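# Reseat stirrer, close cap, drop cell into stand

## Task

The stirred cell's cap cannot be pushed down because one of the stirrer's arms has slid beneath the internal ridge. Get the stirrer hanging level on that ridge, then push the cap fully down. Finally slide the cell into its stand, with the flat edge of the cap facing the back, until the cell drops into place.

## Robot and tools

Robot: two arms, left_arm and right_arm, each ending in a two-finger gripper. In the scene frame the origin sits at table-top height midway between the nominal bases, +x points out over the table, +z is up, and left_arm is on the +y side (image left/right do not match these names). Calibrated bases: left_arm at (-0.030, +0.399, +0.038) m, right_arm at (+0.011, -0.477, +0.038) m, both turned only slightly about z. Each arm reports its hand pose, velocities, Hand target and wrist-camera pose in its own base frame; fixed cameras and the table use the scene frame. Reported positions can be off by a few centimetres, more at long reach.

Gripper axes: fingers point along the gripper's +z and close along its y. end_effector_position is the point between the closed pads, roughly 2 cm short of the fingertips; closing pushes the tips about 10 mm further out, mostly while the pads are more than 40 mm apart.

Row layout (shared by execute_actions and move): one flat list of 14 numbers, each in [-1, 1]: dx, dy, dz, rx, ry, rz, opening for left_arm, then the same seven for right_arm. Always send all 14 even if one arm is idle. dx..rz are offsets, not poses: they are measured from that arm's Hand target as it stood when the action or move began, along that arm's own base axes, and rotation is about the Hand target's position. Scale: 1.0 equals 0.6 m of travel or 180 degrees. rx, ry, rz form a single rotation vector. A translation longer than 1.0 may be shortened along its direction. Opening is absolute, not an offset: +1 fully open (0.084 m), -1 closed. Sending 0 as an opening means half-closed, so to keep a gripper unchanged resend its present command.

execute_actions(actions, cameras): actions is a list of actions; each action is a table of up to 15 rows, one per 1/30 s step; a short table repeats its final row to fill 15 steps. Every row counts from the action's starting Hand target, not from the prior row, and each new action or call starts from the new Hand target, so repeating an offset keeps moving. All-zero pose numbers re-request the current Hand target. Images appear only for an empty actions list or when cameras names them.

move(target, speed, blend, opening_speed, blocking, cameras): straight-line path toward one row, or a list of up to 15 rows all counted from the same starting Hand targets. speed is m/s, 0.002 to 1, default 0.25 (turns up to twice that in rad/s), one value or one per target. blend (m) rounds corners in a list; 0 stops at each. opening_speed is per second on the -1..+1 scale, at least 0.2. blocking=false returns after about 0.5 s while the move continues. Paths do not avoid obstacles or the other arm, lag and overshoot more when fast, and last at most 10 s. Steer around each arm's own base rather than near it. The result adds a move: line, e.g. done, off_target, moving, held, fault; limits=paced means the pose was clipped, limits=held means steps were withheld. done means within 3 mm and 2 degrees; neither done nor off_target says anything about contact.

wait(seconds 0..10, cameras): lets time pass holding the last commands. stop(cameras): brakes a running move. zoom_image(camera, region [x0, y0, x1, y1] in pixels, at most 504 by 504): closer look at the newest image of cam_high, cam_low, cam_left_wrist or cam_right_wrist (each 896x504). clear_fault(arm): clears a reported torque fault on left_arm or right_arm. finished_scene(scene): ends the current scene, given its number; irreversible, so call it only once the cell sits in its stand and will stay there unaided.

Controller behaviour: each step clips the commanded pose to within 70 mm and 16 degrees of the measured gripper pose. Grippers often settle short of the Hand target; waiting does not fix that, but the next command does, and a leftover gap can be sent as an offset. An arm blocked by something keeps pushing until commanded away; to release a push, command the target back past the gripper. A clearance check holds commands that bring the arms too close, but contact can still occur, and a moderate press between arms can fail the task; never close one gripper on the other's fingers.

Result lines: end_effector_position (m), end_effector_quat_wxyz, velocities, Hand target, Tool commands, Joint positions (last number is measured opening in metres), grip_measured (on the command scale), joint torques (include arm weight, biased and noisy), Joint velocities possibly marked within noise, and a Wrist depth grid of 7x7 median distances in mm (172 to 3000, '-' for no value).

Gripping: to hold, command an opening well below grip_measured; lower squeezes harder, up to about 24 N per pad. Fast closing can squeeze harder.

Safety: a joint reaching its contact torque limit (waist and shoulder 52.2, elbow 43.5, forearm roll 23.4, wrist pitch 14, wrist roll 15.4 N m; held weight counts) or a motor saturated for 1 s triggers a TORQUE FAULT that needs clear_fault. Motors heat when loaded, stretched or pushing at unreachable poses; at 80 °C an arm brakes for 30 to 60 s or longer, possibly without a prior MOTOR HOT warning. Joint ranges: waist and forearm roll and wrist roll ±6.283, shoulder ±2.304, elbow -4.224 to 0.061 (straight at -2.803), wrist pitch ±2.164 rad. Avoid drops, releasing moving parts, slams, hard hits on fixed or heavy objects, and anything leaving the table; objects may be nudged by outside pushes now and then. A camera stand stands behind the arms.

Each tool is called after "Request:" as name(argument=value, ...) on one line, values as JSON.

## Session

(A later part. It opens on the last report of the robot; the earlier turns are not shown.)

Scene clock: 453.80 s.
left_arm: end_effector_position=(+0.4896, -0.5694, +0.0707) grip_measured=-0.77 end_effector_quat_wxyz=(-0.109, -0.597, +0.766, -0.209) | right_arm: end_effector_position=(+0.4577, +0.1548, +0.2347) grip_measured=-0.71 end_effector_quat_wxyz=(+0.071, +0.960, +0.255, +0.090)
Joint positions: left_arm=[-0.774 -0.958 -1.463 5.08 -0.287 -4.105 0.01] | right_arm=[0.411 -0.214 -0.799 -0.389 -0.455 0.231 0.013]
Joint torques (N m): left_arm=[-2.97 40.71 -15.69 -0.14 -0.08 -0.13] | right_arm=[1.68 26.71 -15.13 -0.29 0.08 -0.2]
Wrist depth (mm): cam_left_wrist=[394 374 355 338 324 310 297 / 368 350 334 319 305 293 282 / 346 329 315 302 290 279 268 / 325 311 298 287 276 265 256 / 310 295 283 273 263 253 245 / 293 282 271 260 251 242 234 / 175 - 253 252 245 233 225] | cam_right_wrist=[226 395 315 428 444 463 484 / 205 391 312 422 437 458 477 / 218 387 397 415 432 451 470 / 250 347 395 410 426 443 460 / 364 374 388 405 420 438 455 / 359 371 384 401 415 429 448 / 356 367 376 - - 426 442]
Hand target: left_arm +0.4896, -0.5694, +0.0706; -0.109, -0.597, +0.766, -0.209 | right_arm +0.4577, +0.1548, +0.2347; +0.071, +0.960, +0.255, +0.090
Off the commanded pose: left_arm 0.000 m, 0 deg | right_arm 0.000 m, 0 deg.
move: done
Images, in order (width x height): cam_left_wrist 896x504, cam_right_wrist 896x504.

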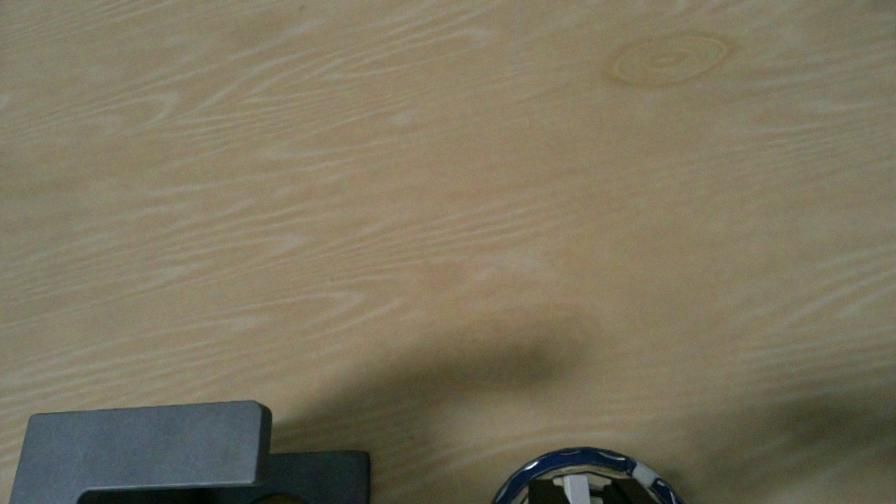

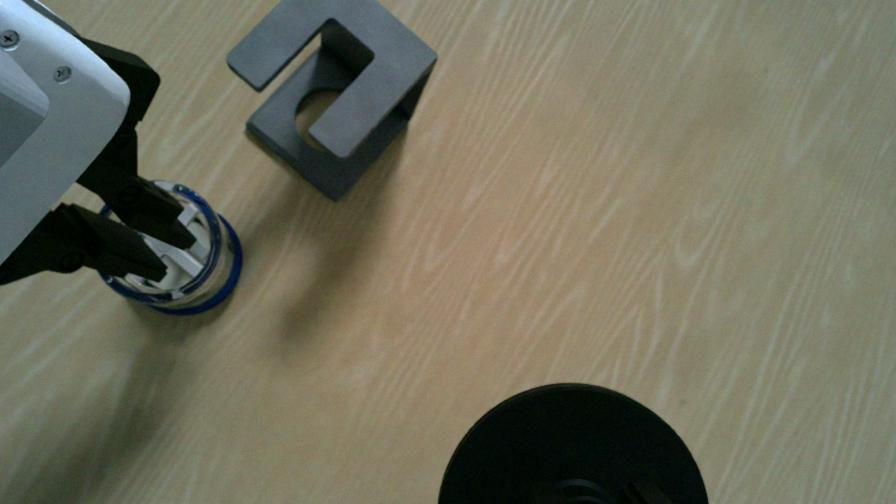

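Request:
move(target=[0,0,-0.0267,0,0,0,-0.75,0,0,0,0,0,0,-0.9], speed=0.03, cameras=["cam_right_wrist","cam_left_wrist"])

Request:
zoom_image(camera="cam_left_wrist", region=[420, 304, 720, 504])

Request:
zoom_image(camera="cam_right_wrist", region=[80, 160, 270, 320])

Scene clock: 466.97 s.
left_arm: end_effector_position=(+0.4896, -0.5694, +0.0546) grip_measured=-0.77 end_effector_quat_wxyz=(-0.109, -0.597, +0.766, -0.209) | right_arm: end_effector_position=(+0.4577, +0.1548, +0.2347) grip_measured=-0.71 end_effector_quat_wxyz=(+0.071, +0.960, +0.255, +0.090)
Joint positions: left_arm=[-0.774 -0.987 -1.471 5.013 -0.28 -4.036 0.01] | right_arm=[0.411 -0.214 -0.799 -0.389 -0.455 0.231 0.013]
Joint torques (N m): left_arm=[-0.56 42.3 -14.86 0.12 -0.11 -0.07] | right_arm=[2.1 27.17 -15.87 0.62 -0.1 -0.09]
Wrist depth (mm): cam_left_wrist=[370 350 333 317 303 290 278 / 345 328 313 299 286 275 264 / 324 309 295 283 272 261 251 / 307 291 279 269 258 249 240 / 291 278 267 257 247 238 230 / 279 266 254 245 237 229 221 / - 238 238 236 229 219 212] | cam_right_wrist=[381 395 315 428 445 464 484 / 209 390 313 422 437 456 477 / 224 387 397 414 432 451 470 / 259 323 395 410 426 442 461 / 364 374 389 404 420 436 455 / 358 372 384 402 414 429 447 / 355 367 376 - - 425 440]
Hand target: left_arm +0.4896, -0.5694, +0.0546; -0.109, -0.597, +0.766, -0.209 | right_arm +0.4577, +0.1548, +0.2347; +0.071, +0.960, +0.255, +0.090
Off the commanded pose: left_arm 0.000 m, 0 deg | right_arm 0.000 m, 0 deg.
move: done
Images, in order (width x height): cam_left_wrist 896x504, cam_right_wrist 896x504.

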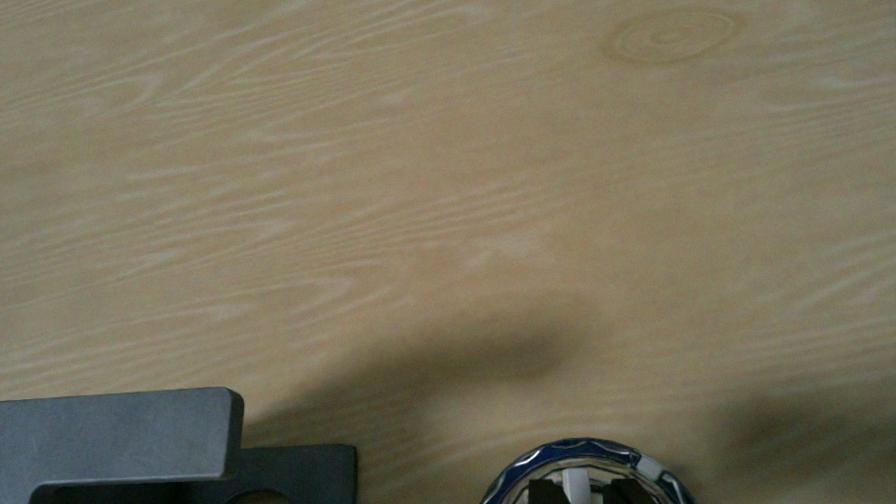

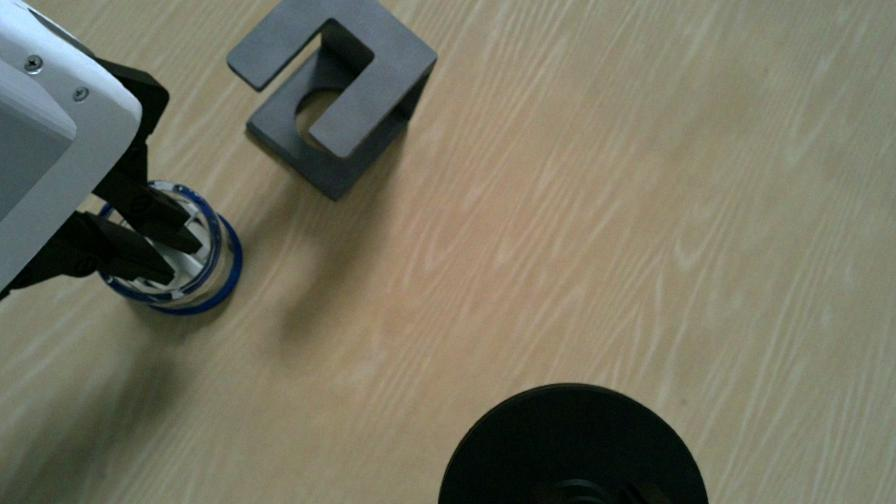

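Scaled by 1.680 from the camera's 896x504 image, which has a finer 1280x720 frame.

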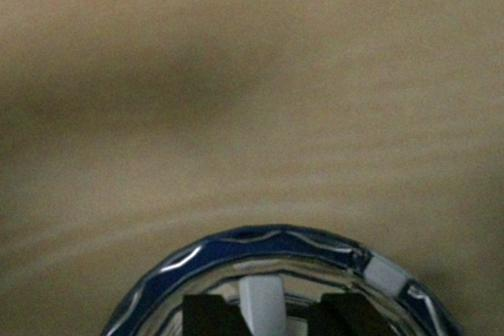

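Scaled by 2.653 from the camera's 896x504 image, which has a finer 1280x720 frame.

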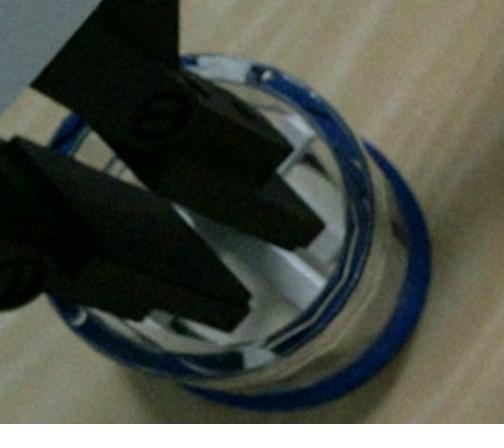

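Request:
move(target=[0,0,-0.0133,0,0,0,-0.75,0,0,0,0,0,0,-0.9], speed=0.02, cameras=["cam_right_wrist","cam_left_wrist"])

Request:
zoom_image(camera="cam_left_wrist", region=[420, 304, 720, 504])

Request:
zoom_image(camera="cam_right_wrist", region=[80, 160, 270, 320])

Scene clock: 476.07 s.
left_arm: end_effector_position=(+0.4897, -0.5695, +0.0468) grip_measured=-0.77 end_effector_quat_wxyz=(-0.109, -0.597, +0.766, -0.210) | right_arm: end_effector_position=(+0.4577, +0.1548, +0.2347) grip_measured=-0.71 end_effector_quat_wxyz=(+0.071, +0.960, +0.255, +0.090)
Joint positions: left_arm=[-0.774 -1.001 -1.476 4.98 -0.278 -4.002 0.01] | right_arm=[0.411 -0.214 -0.799 -0.389 -0.455 0.231 0.013]
Joint torques (N m): left_arm=[-4.85 22.82 -5.31 0.45 -0.15 -0.06] | right_arm=[0.59 25.76 -16.56 0.91 0.01 -0.06]
Wrist depth (mm): cam_left_wrist=[358 340 324 308 294 281 270 / 335 319 304 290 278 267 256 / 315 300 286 274 264 253 244 / 298 285 271 261 251 241 232 / 282 270 259 250 240 232 222 / 271 256 247 238 229 222 214 / - 232 230 228 222 213 206] | cam_right_wrist=[245 395 315 427 445 463 484 / 211 391 313 422 437 457 475 / 227 387 397 415 433 450 470 / 263 323 394 410 426 443 461 / 364 374 388 404 420 437 454 / 359 371 385 402 414 429 447 / 355 367 376 - - 425 441]
Hand target: left_arm +0.4896, -0.5694, +0.0466; -0.109, -0.597, +0.766, -0.209 | right_arm +0.4577, +0.1548, +0.2347; +0.071, +0.960, +0.255, +0.090
Off the commanded pose: left_arm 0.000 m, 0 deg | right_arm 0.000 m, 0 deg.
move: done
Images, in order (width x height): cam_left_wrist 896x504, cam_right_wrist 896x504.

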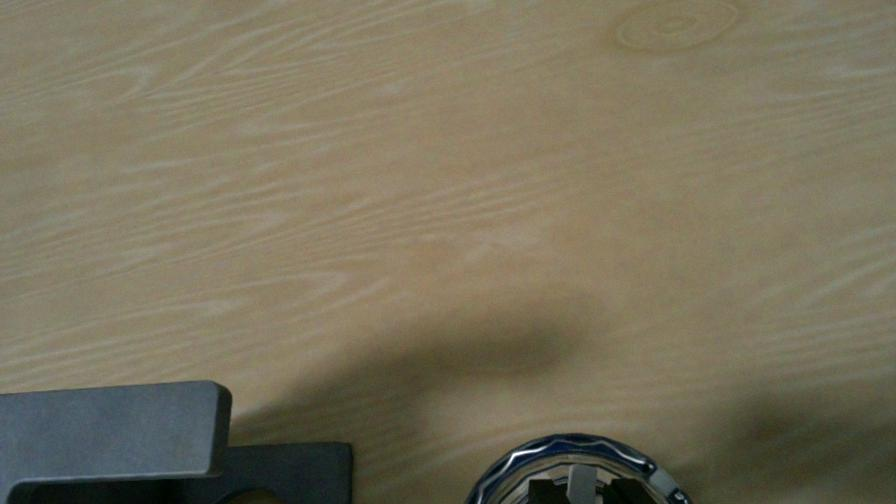

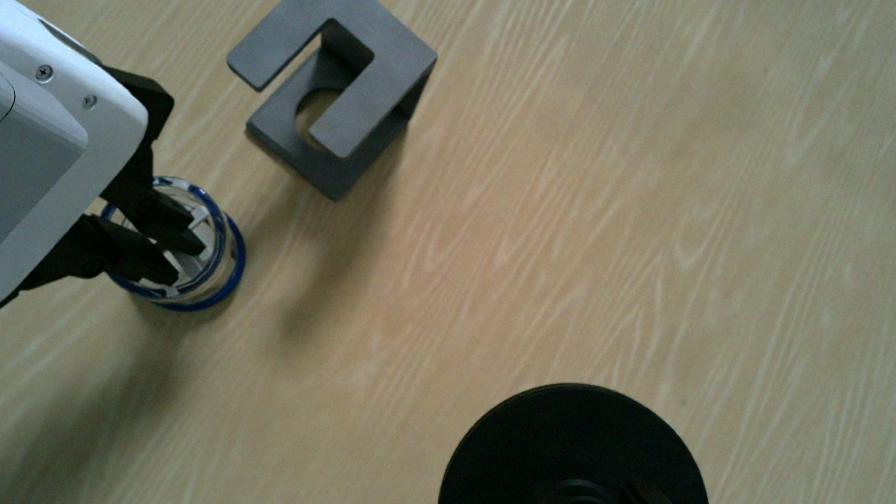

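Scaled by 1.680 from the camera's 896x504 image, which has a finer 1280x720 frame.

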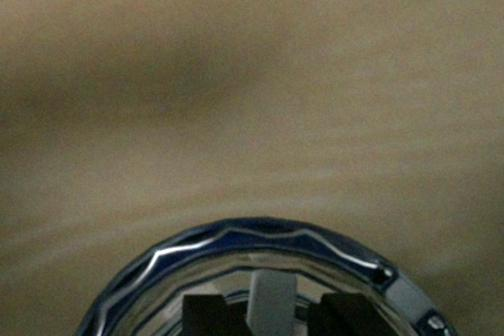

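Scaled by 2.653 from the camera's 896x504 image, which has a finer 1280x720 frame.

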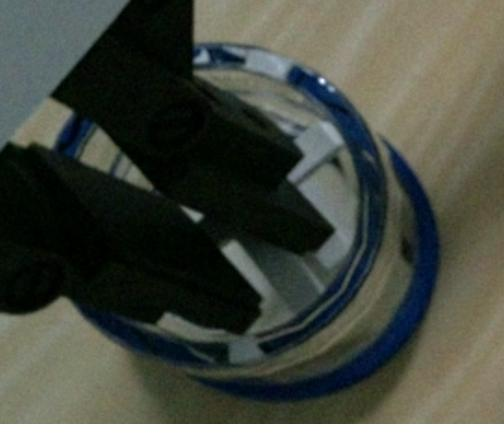

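Request:
move(target=[[0,0,0.001,0,0,0,-0.75,0,0,0,0,0,0,-0.9],[0,0,0.001,0,0,0,-1,0,0,0,0,0,0,-0.9]], speed=0.02, opening_speed=0.3, cameras=["cam_right_wrist","cam_left_wrist"])

Request:
zoom_image(camera="cam_left_wrist", region=[420, 304, 720, 504])

Request:
zoom_image(camera="cam_right_wrist", region=[80, 160, 270, 320])

Scene clock: 488.67 s.
left_arm: end_effector_position=(+0.4896, -0.5694, +0.0472) grip_measured=-0.97 end_effector_quat_wxyz=(-0.109, -0.597, +0.766, -0.209) | right_arm: end_effector_position=(+0.4577, +0.1548, +0.2347) grip_measured=-0.71 end_effector_quat_wxyz=(+0.071, +0.960, +0.255, +0.090)
Joint positions: left_arm=[-0.774 -1 -1.475 4.983 -0.278 -4.004 0.001] | right_arm=[0.411 -0.214 -0.799 -0.389 -0.455 0.231 0.013]
Joint torques (N m): left_arm=[-0.74 29.35 -9.58 0.05 0.61 -0.22] | right_arm=[1.58 26.77 -16.16 0.23 -0.1 -0.22]
Wrist depth (mm): cam_left_wrist=[359 340 323 308 294 282 270 / 335 318 304 290 278 267 256 / 315 300 287 275 264 254 244 / 298 285 271 261 250 242 233 / 282 271 260 250 241 232 223 / 271 256 247 238 229 222 215 / - 232 231 229 221 213 206] | cam_right_wrist=[381 396 316 427 446 463 483 / 211 390 313 422 437 457 477 / 227 386 397 415 433 450 471 / 265 320 395 409 426 443 462 / 364 375 389 405 420 437 455 / 360 371 384 401 415 430 447 / 356 368 376 - - 425 441]
Hand target: left_arm +0.4896, -0.5694, +0.0472; -0.109, -0.597, +0.766, -0.209 | right_arm +0.4577, +0.1548, +0.2347; +0.071, +0.960, +0.255, +0.090
Off the commanded pose: left_arm 0.000 m, 0 deg | right_arm 0.000 m, 0 deg.
move: done
Images, in order (width x height): cam_left_wrist 896x504, cam_right_wrist 896x504.

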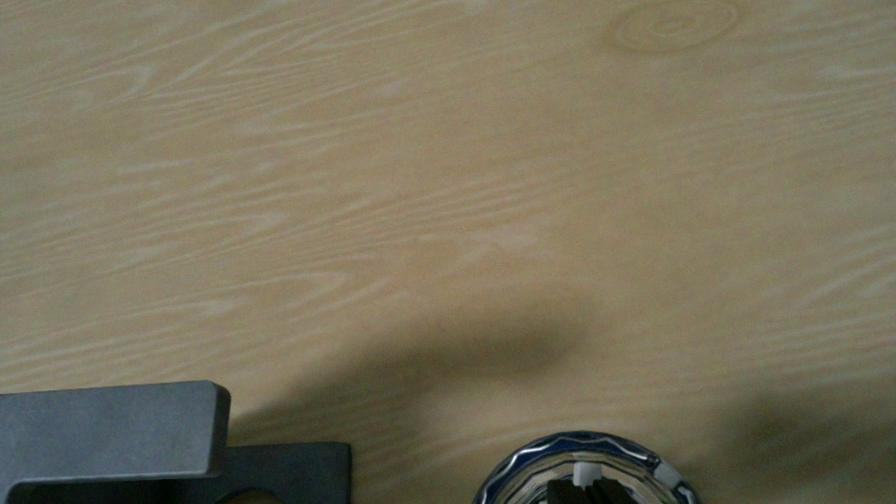

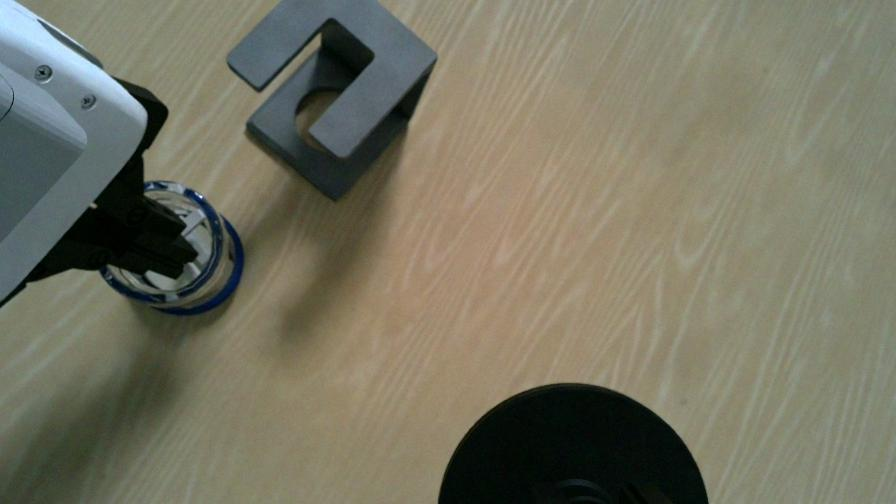

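Scaled by 1.680 from the camera's 896x504 image, which has a finer 1280x720 frame.

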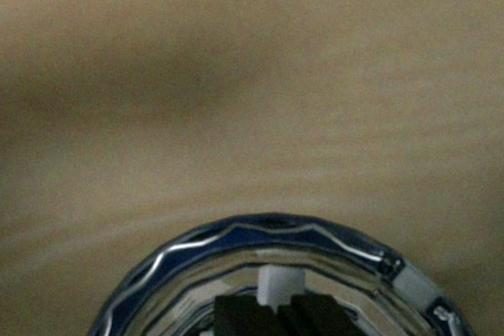

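Scaled by 2.653 from the camera's 896x504 image, which has a finer 1280x720 frame.

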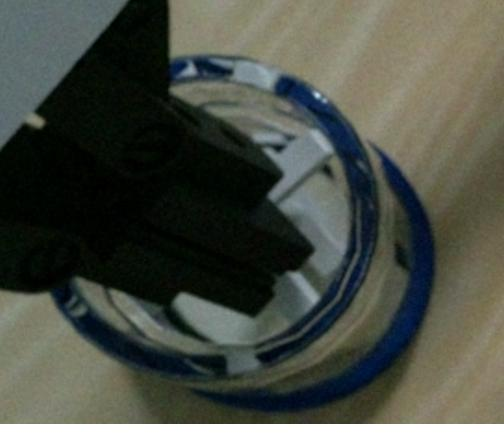

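Request:
move(target=[[0,0,0.007,0,0,0,-0.72,0,0,0,0,0,0,-0.9],[0.002,0.0095,0.007,0,0,0,-0.72,0,0,0,0,0,0,-0.9],[0.002,0.0095,-0.005,0,0,0,-0.72,0,0,0,0,0,0,-0.9]], speed=0.03, cameras=["cam_right_wrist","cam_left_wrist"])

Request:
zoom_image(camera="cam_left_wrist", region=[420, 304, 720, 504])

Request:
zoom_image(camera="cam_right_wrist", region=[80, 160, 270, 320])

Scene clock: 501.70 s.
left_arm: end_effector_position=(+0.4910, -0.5640, +0.0449) grip_measured=-0.74 end_effector_quat_wxyz=(-0.109, -0.597, +0.766, -0.210) | right_arm: end_effector_position=(+0.4577, +0.1548, +0.2347) grip_measured=-0.71 end_effector_quat_wxyz=(+0.071, +0.960, +0.255, +0.090)
Joint positions: left_arm=[-0.767 -0.999 -1.466 4.954 -0.279 -3.967 0.011] | right_arm=[0.411 -0.214 -0.799 -0.389 -0.455 0.231 0.013]
Joint torques (N m): left_arm=[2.76 7.93 3.71 1.21 2.18 0.11] | right_arm=[1.73 27.61 -15.76 0.51 0.03 -0.12]
Wrist depth (mm): cam_left_wrist=[357 339 322 307 293 280 269 / 333 317 302 289 277 265 254 / 313 298 285 274 262 252 242 / 297 284 270 259 249 240 231 / 280 269 258 248 239 230 221 / - 253 245 236 228 220 213 / 199 232 229 227 219 211 205] | cam_right_wrist=[241 395 315 428 445 463 485 / 217 391 313 421 438 457 477 / 233 387 397 414 432 450 470 / 272 359 395 410 425 443 462 / 364 373 388 405 419 437 454 / 358 371 384 402 415 429 446 / 355 367 376 - - 424 441]
Hand target: left_arm +0.4908, -0.5637, +0.0442; -0.109, -0.597, +0.766, -0.209 | right_arm +0.4577, +0.1548, +0.2347; +0.071, +0.960, +0.255, +0.090
Off the commanded pose: left_arm 0.001 m, 0 deg | right_arm 0.000 m, 0 deg.
move: done
Images, in order (width x height): cam_left_wrist 896x504, cam_right_wrist 896x504.

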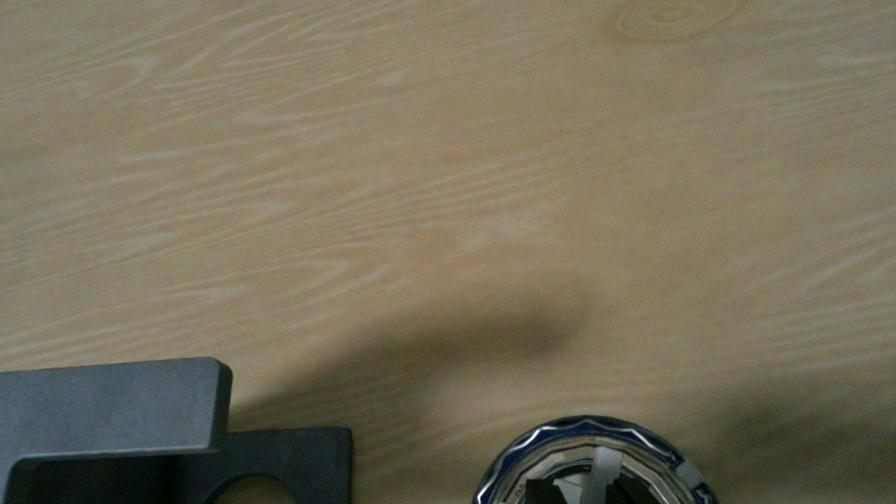

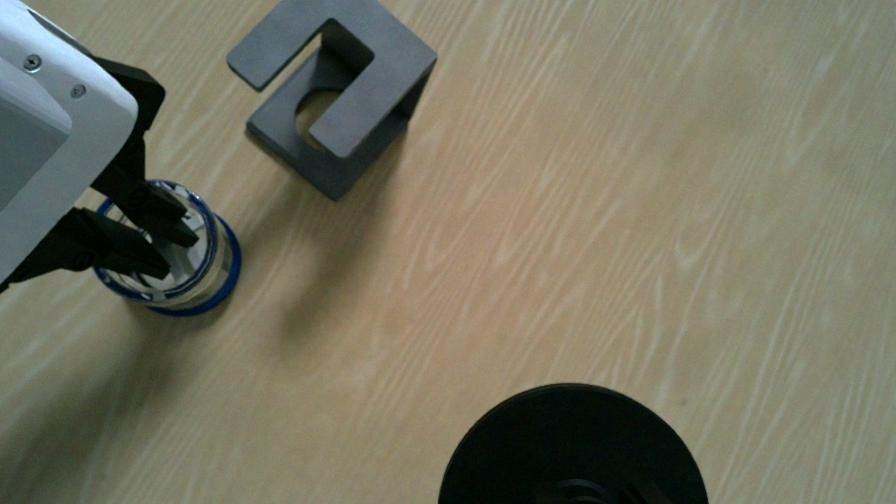

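Scaled by 1.680 from the camera's 896x504 image, which has a finer 1280x720 frame.

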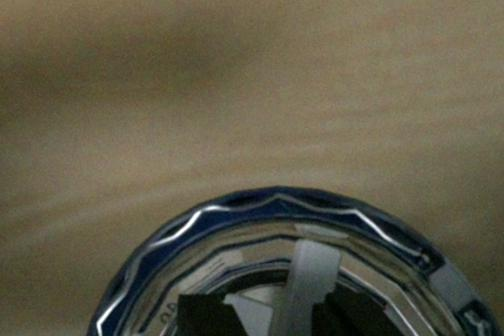

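Scaled by 2.653 from the camera's 896x504 image, which has a finer 1280x720 frame.

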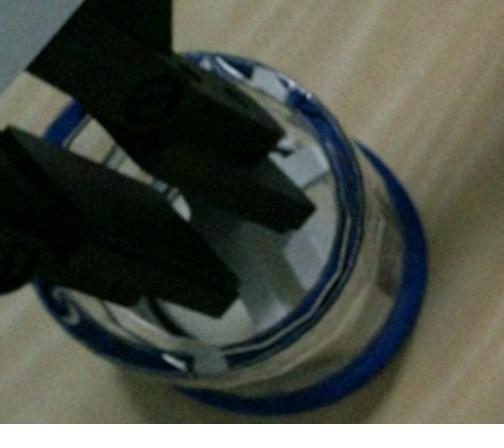

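Request:
move(target=[[0,0,0.045,0,0,0,-0.75,0,0,0,0,0,0,-0.9],[-0.0148,0.0703,0.1528,0,0,0,-0.75,0,0,0,0,0,0,-0.9]], speed=0.15, cameras=["cam_right_wrist","cam_left_wrist"])

Request:
zoom_image(camera="cam_left_wrist", region=[420, 304, 720, 504])

Request:
zoom_image(camera="cam_right_wrist", region=[80, 160, 270, 320])

Scene clock: 510.77 s.
left_arm: end_effector_position=(+0.4819, -0.5215, +0.1359) grip_measured=-0.77 end_effector_quat_wxyz=(-0.109, -0.597, +0.766, -0.209) | right_arm: end_effector_position=(+0.4577, +0.1548, +0.2347) grip_measured=-0.71 end_effector_quat_wxyz=(+0.071, +0.960, +0.255, +0.090)
Joint positions: left_arm=[-0.728 -0.772 -1.307 5.176 -0.32 -4.164 0.01] | right_arm=[0.411 -0.214 -0.799 -0.389 -0.455 0.231 0.013]
Joint torques (N m): left_arm=[-0.36 41.46 -15.03 0.33 -0.26 -0.2] | right_arm=[1.46 26.97 -16.46 0.21 0 -0.04]
Wrist depth (mm): cam_left_wrist=[496 469 447 426 407 389 373 / 463 440 419 401 384 368 354 / 434 414 396 379 365 351 337 / 408 391 375 360 346 333 322 / 390 370 353 342 331 318 307 / 368 250 332 327 311 304 295 / 353 234 316 314 286 292 283] | cam_right_wrist=[382 394 315 428 445 464 483 / 378 391 312 421 437 457 477 / 374 386 397 415 432 452 470 / 368 360 394 409 427 444 461 / 364 374 389 404 421 437 454 / 359 372 384 402 415 430 447 / 355 367 376 - - 426 441]
Hand target: left_arm +0.4819, -0.5215, +0.1359; -0.109, -0.597, +0.766, -0.209 | right_arm +0.4577, +0.1548, +0.2347; +0.071, +0.960, +0.255, +0.090
Off the commanded pose: left_arm 0.000 m, 0 deg | right_arm 0.000 m, 0 deg.
move: done
Images, in order (width x height): cam_left_wrist 896x504, cam_right_wrist 896x504.

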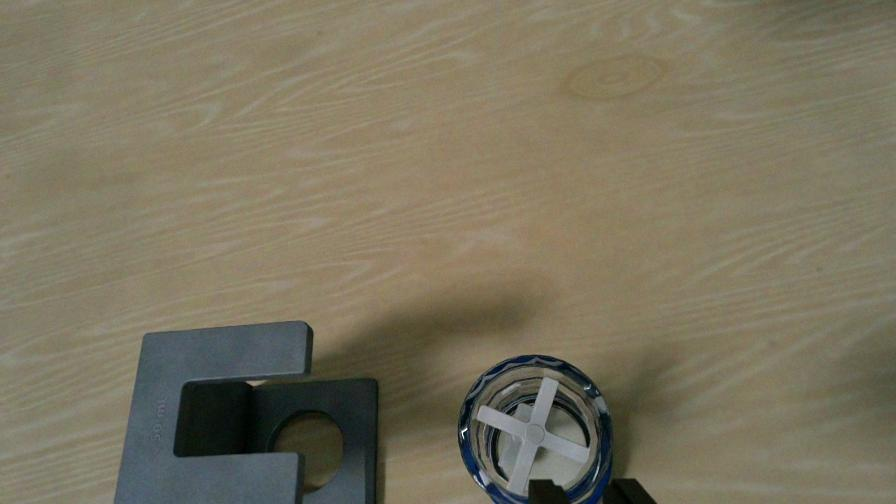

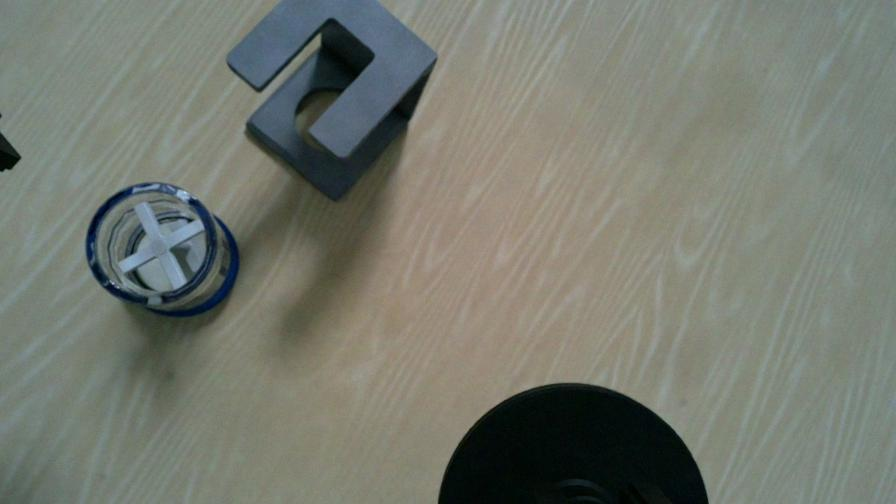

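Scaled by 1.680 from the camera's 896x504 image, which has a finer 1280x720 frame.

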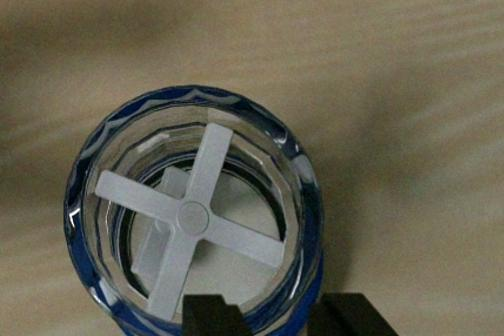

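Scaled by 2.653 from the camera's 896x504 image, which has a finer 1280x720 frame.

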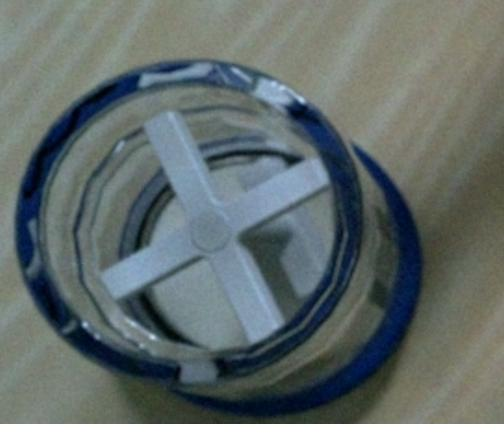

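Request:
move(target=[0.0107,-0.078,-0.104,-0.0033,-0.0109,-0.1073,-0.7,0,0,0,0,0,0,-0.9], speed=0.1, cameras=["cam_right_wrist","cam_left_wrist"])

Request:
zoom_image(camera="cam_left_wrist", region=[420, 304, 720, 504])

Request:
zoom_image(camera="cam_right_wrist", region=[80, 160, 270, 320])

Scene clock: 578.20 s.
left_arm: end_effector_position=(+0.4883, -0.5683, +0.0735) grip_measured=-0.72 end_effector_quat_wxyz=(-0.133, -0.456, +0.856, -0.202) | right_arm: end_effector_position=(+0.4577, +0.1548, +0.2347) grip_measured=-0.71 end_effector_quat_wxyz=(+0.071, +0.960, +0.255, +0.090)
Joint positions: left_arm=[-0.739 -0.992 -1.533 5.228 -0.445 -3.909 0.012] | right_arm=[0.411 -0.214 -0.799 -0.389 -0.455 0.231 0.013]
Joint torques (N m): left_arm=[-2.4 44.66 -16.15 0.15 -0.42 -0.04] | right_arm=[-0.29 27.43 -15.59 0.34 -0.02 -0.17]
Wrist depth (mm): cam_left_wrist=[414 387 365 344 326 310 295 / 384 362 342 324 308 293 280 / 361 341 324 307 293 280 267 / 339 322 306 291 278 266 255 / 321 305 290 278 265 255 244 / 305 290 276 264 254 243 234 / 291 278 265 254 246 234 225] | cam_right_wrist=[197 394 315 427 446 462 483 / 195 305 312 422 437 457 477 / 216 387 397 415 433 451 469 / 256 360 395 409 425 442 462 / 364 374 388 404 420 437 455 / 359 371 384 401 415 430 447 / 355 367 375 - - 426 442]
Hand target: left_arm +0.4883, -0.5683, +0.0735; -0.133, -0.456, +0.856, -0.202 | right_arm +0.4577, +0.1548, +0.2347; +0.071, +0.960, +0.255, +0.090
Off the commanded pose: left_arm 0.000 m, 0 deg | right_arm 0.000 m, 0 deg.
move: done
Images, in order (width x height): cam_left_wrist 896x504, cam_right_wrist 896x504.

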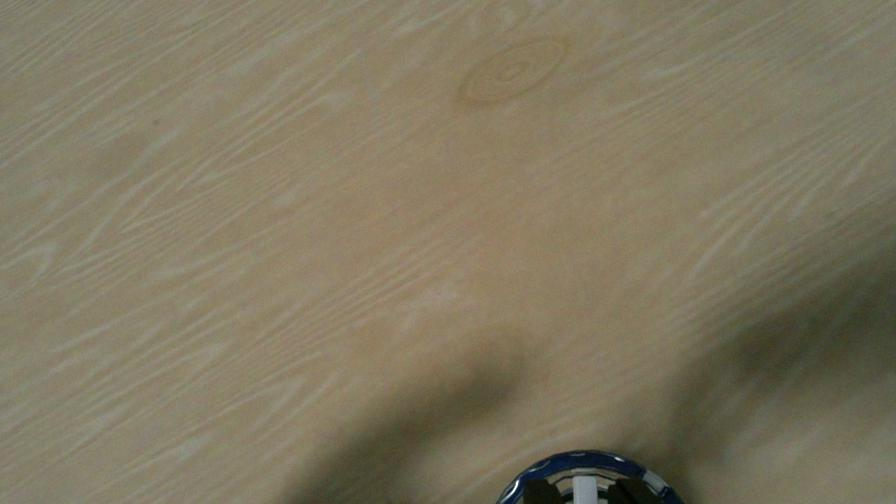

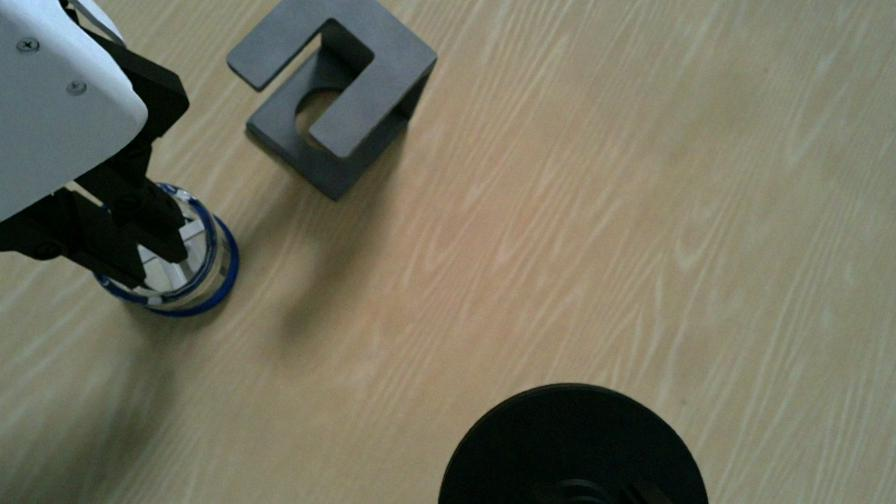

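Scaled by 1.680 from the camera's 896x504 image, which has a finer 1280x720 frame.

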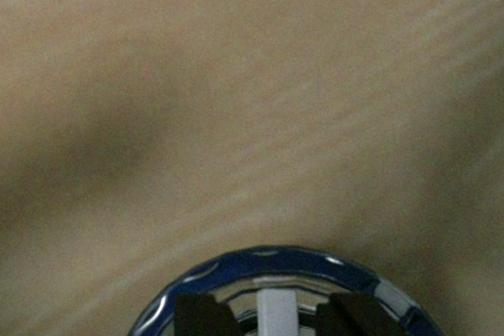

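Scaled by 2.653 from the camera's 896x504 image, which has a finer 1280x720 frame.

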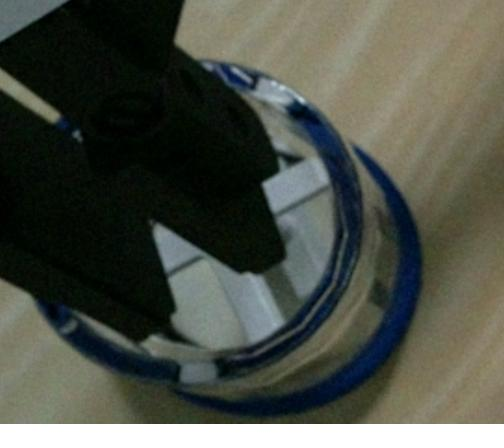

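Request:
move(target=[[0,0,-0.033,0,0,0,-0.7,0,0,0,0,0,0,-0.9],[0.0043,0.0071,-0.036,0,0,0,-0.7,0,0,0,0,0,0,-0.9],[0.0043,0.0071,-0.0435,0,0,0,-0.7,0,0,0,0,0,0,-0.9]], speed=0.03, cameras=["cam_right_wrist","cam_left_wrist"])

Request:
zoom_image(camera="cam_left_wrist", region=[420, 304, 720, 504])

Request:
zoom_image(camera="cam_right_wrist", region=[80, 160, 270, 320])

Scene clock: 593.73 s.
left_arm: end_effector_position=(+0.4910, -0.5641, +0.0475) grip_measured=-0.72 end_effector_quat_wxyz=(-0.133, -0.456, +0.856, -0.202) | right_arm: end_effector_position=(+0.4577, +0.1548, +0.2347) grip_measured=-0.71 end_effector_quat_wxyz=(+0.071, +0.960, +0.255, +0.090)
Joint positions: left_arm=[-0.731 -1.036 -1.543 5.167 -0.432 -3.835 0.012] | right_arm=[0.411 -0.214 -0.799 -0.389 -0.455 0.231 0.013]
Joint torques (N m): left_arm=[1.29 36.81 -11.95 0.41 0.13 -0.07] | right_arm=[2.22 27.31 -15.95 -0.23 0.04 -0.18]
Wrist depth (mm): cam_left_wrist=[373 349 328 310 293 279 266 / 346 326 308 291 277 264 252 / 326 307 291 276 264 251 240 / 307 289 275 262 251 240 229 / 292 277 264 252 241 231 220 / 276 262 251 240 230 221 212 / 262 250 239 229 220 211 204] | cam_right_wrist=[212 395 316 428 446 463 484 / 210 391 312 421 437 456 477 / 233 386 397 415 433 451 468 / 284 318 396 410 426 442 461 / 364 374 390 405 421 438 455 / 359 370 384 401 415 430 448 / 355 367 376 - - 425 442]
Hand target: left_arm +0.4909, -0.5641, +0.0474; -0.133, -0.456, +0.856, -0.202 | right_arm +0.4577, +0.1548, +0.2347; +0.071, +0.960, +0.255, +0.090
Off the commanded pose: left_arm 0.000 m, 0 deg | right_arm 0.000 m, 0 deg.
move: done
Images, in order (width x height): cam_left_wrist 896x504, cam_right_wrist 896x504.

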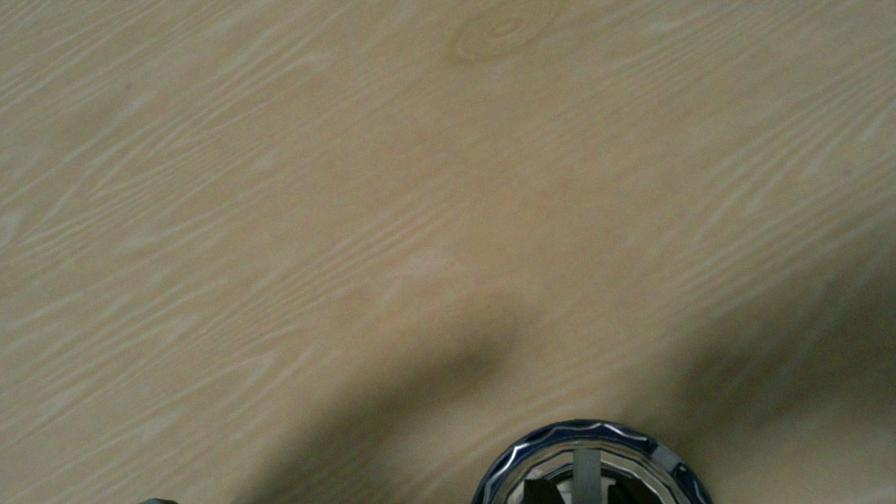

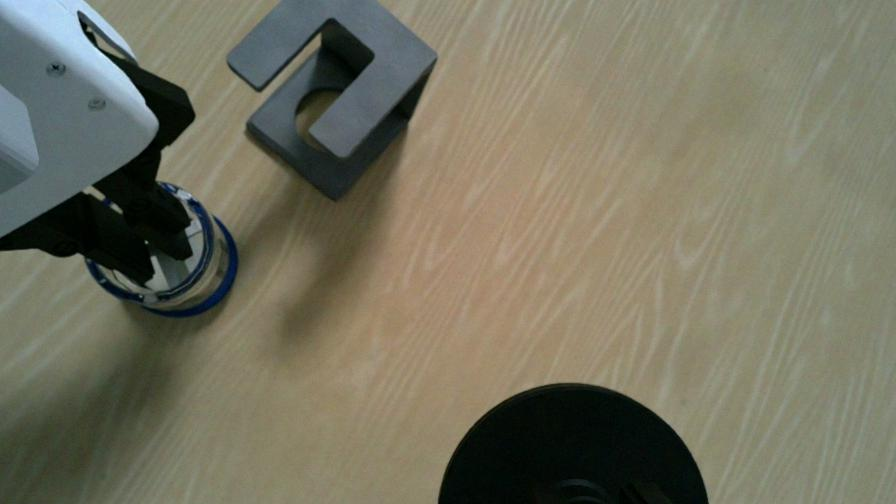

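Scaled by 1.680 from the camera's 896x504 image, which has a finer 1280x720 frame.

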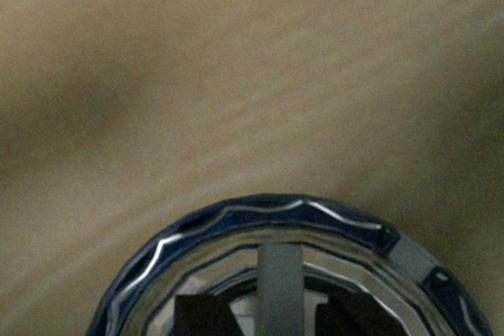

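Scaled by 2.653 from the camera's 896x504 image, which has a finer 1280x720 frame.

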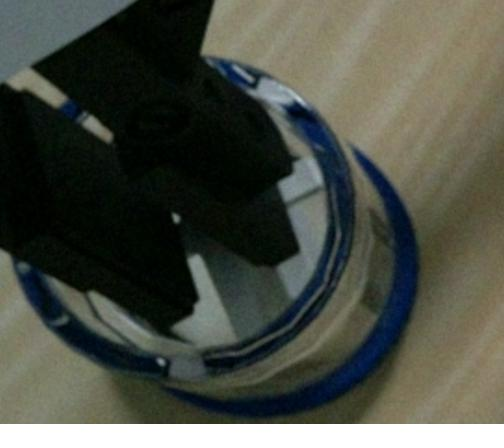

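Request:
move(target=[0,0,-0.0025,0,0,0,-0.7,0,0,0,0,0,0,-0.9], speed=0.02, cameras=["cam_left_wrist"])

Request:
zoom_image(camera="cam_left_wrist", region=[300, 150, 600, 400])

Scene clock: 617.50 s.
left_arm: end_effector_position=(+0.4910, -0.5642, +0.0461) grip_measured=-0.72 end_effector_quat_wxyz=(-0.133, -0.456, +0.856, -0.202) | right_arm: end_effector_position=(+0.4577, +0.1548, +0.2347) grip_measured=-0.71 end_effector_quat_wxyz=(+0.071, +0.960, +0.255, +0.090)
Joint positions: left_arm=[-0.731 -1.038 -1.544 5.163 -0.431 -3.831 0.012] | right_arm=[0.411 -0.214 -0.799 -0.389 -0.455 0.231 0.013]
Joint torques (N m): left_arm=[-1.01 17.7 -2.74 1.39 1.43 -0.07] | right_arm=[1.63 26.37 -15.89 0.5 0.17 -0.13]
Wrist depth (mm): cam_left_wrist=[372 349 327 309 292 278 264 / 345 325 307 291 276 263 251 / 324 306 291 276 262 251 239 / 306 290 274 262 250 239 228 / 291 276 263 251 240 230 220 / 275 262 250 239 229 220 211 / 262 249 239 230 220 210 203] | cam_right_wrist=[212 395 316 427 445 463 484 / 210 389 313 421 437 457 478 / 233 387 397 415 432 451 470 / 284 320 394 410 424 443 461 / 364 374 389 405 420 436 455 / 359 371 384 402 416 429 448 / 355 367 376 - - 425 441]
Hand target: left_arm +0.4909, -0.5641, +0.0459; -0.133, -0.456, +0.856, -0.202 | right_arm +0.4577, +0.1548, +0.2347; +0.071, +0.960, +0.255, +0.090
Off the commanded pose: left_arm 0.000 m, 0 deg | right_arm 0.000 m, 0 deg.
move: done
Images, in order (width x height): cam_left_wrist 896x504.

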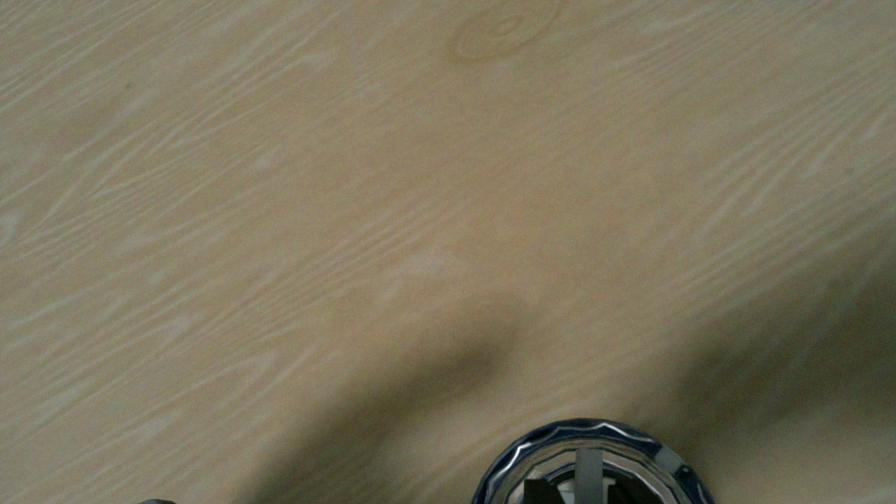

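Scaled by 1.680 from the camera's 896x504 image, which has a finer 1280x720 frame.

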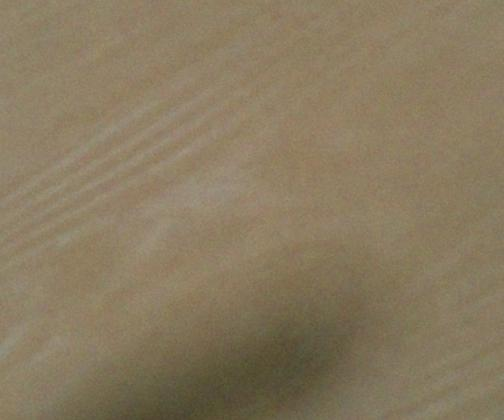

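Request:
move(target=[0,0,0.0012,0,0,0,-1,0,0,0,0,0,0,-0.9], speed=0.02, opening_speed=0.5, cameras=["cam_left_wrist","cam_right_wrist"])

Request:
zoom_image(camera="cam_left_wrist", region=[460, 404, 720, 504])

Request:
zoom_image(camera="cam_right_wrist", region=[80, 160, 270, 320])

Scene clock: 624.53 s.
left_arm: end_effector_position=(+0.4909, -0.5641, +0.0466) grip_measured=-0.89 end_effector_quat_wxyz=(-0.133, -0.456, +0.856, -0.202) | right_arm: end_effector_position=(+0.4577, +0.1548, +0.2347) grip_measured=-0.71 end_effector_quat_wxyz=(+0.071, +0.960, +0.255, +0.090)
Joint positions: left_arm=[-0.731 -1.037 -1.543 5.165 -0.432 -3.833 0.005] | right_arm=[0.411 -0.214 -0.799 -0.389 -0.455 0.231 0.013]
Joint torques (N m): left_arm=[-2.23 46.62 -15.74 0.09 -0.45 -0.15] | right_arm=[2.13 29.79 -15.74 0.52 0.08 -0.14]
Wrist depth (mm): cam_left_wrist=[371 347 327 309 292 277 264 / 344 324 306 290 275 262 251 / 323 305 289 275 262 250 239 / 305 289 273 261 250 239 228 / 290 275 263 251 240 230 220 / 274 261 249 238 228 219 211 / 261 249 238 229 219 210 203] | cam_right_wrist=[206 395 315 427 445 464 485 / 211 391 313 421 437 456 479 / 234 387 397 415 432 450 470 / 362 320 394 409 426 443 461 / 364 375 389 405 420 436 454 / 359 371 385 401 415 429 447 / 355 367 375 - - 425 441]
Hand target: left_arm +0.4909, -0.5641, +0.0466; -0.133, -0.456, +0.856, -0.202 | right_arm +0.4577, +0.1548, +0.2347; +0.071, +0.960, +0.255, +0.090
Off the commanded pose: left_arm 0.000 m, 0 deg | right_arm 0.000 m, 0 deg.
move: done
Images, in order (width x height): cam_left_wrist 896x504, cam_right_wrist 896x504.

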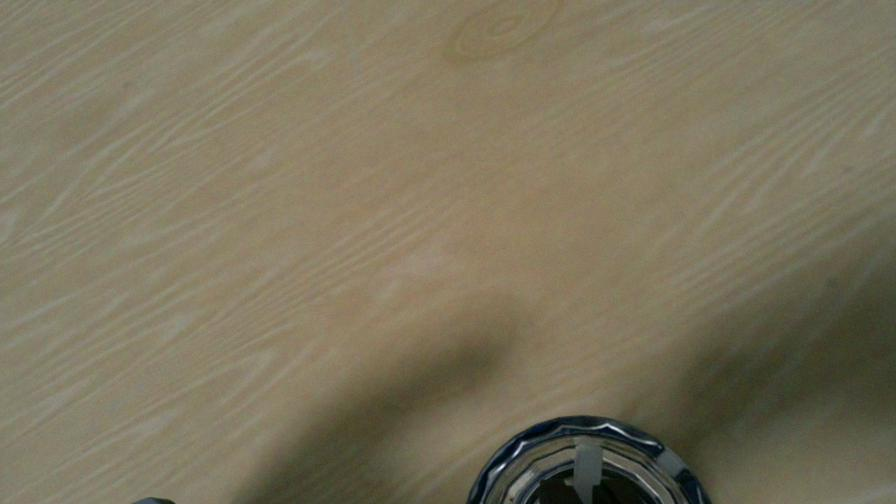

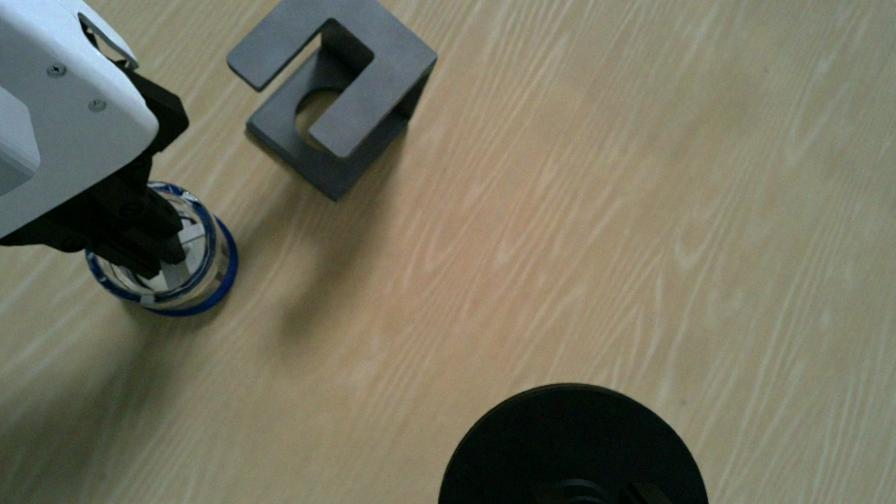

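Scaled by 1.938 from the camera's 896x504 image, which has a finer 1280x720 frame.

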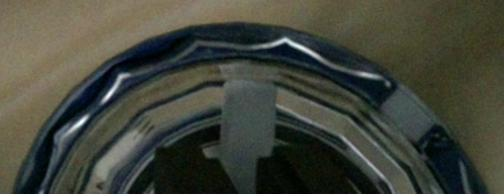

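Scaled by 2.653 from the camera's 896x504 image, which has a finer 1280x720 frame.

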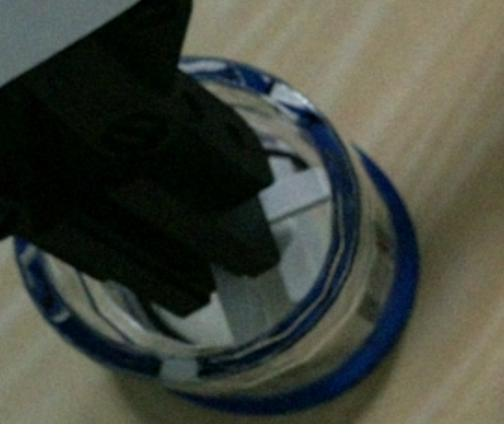

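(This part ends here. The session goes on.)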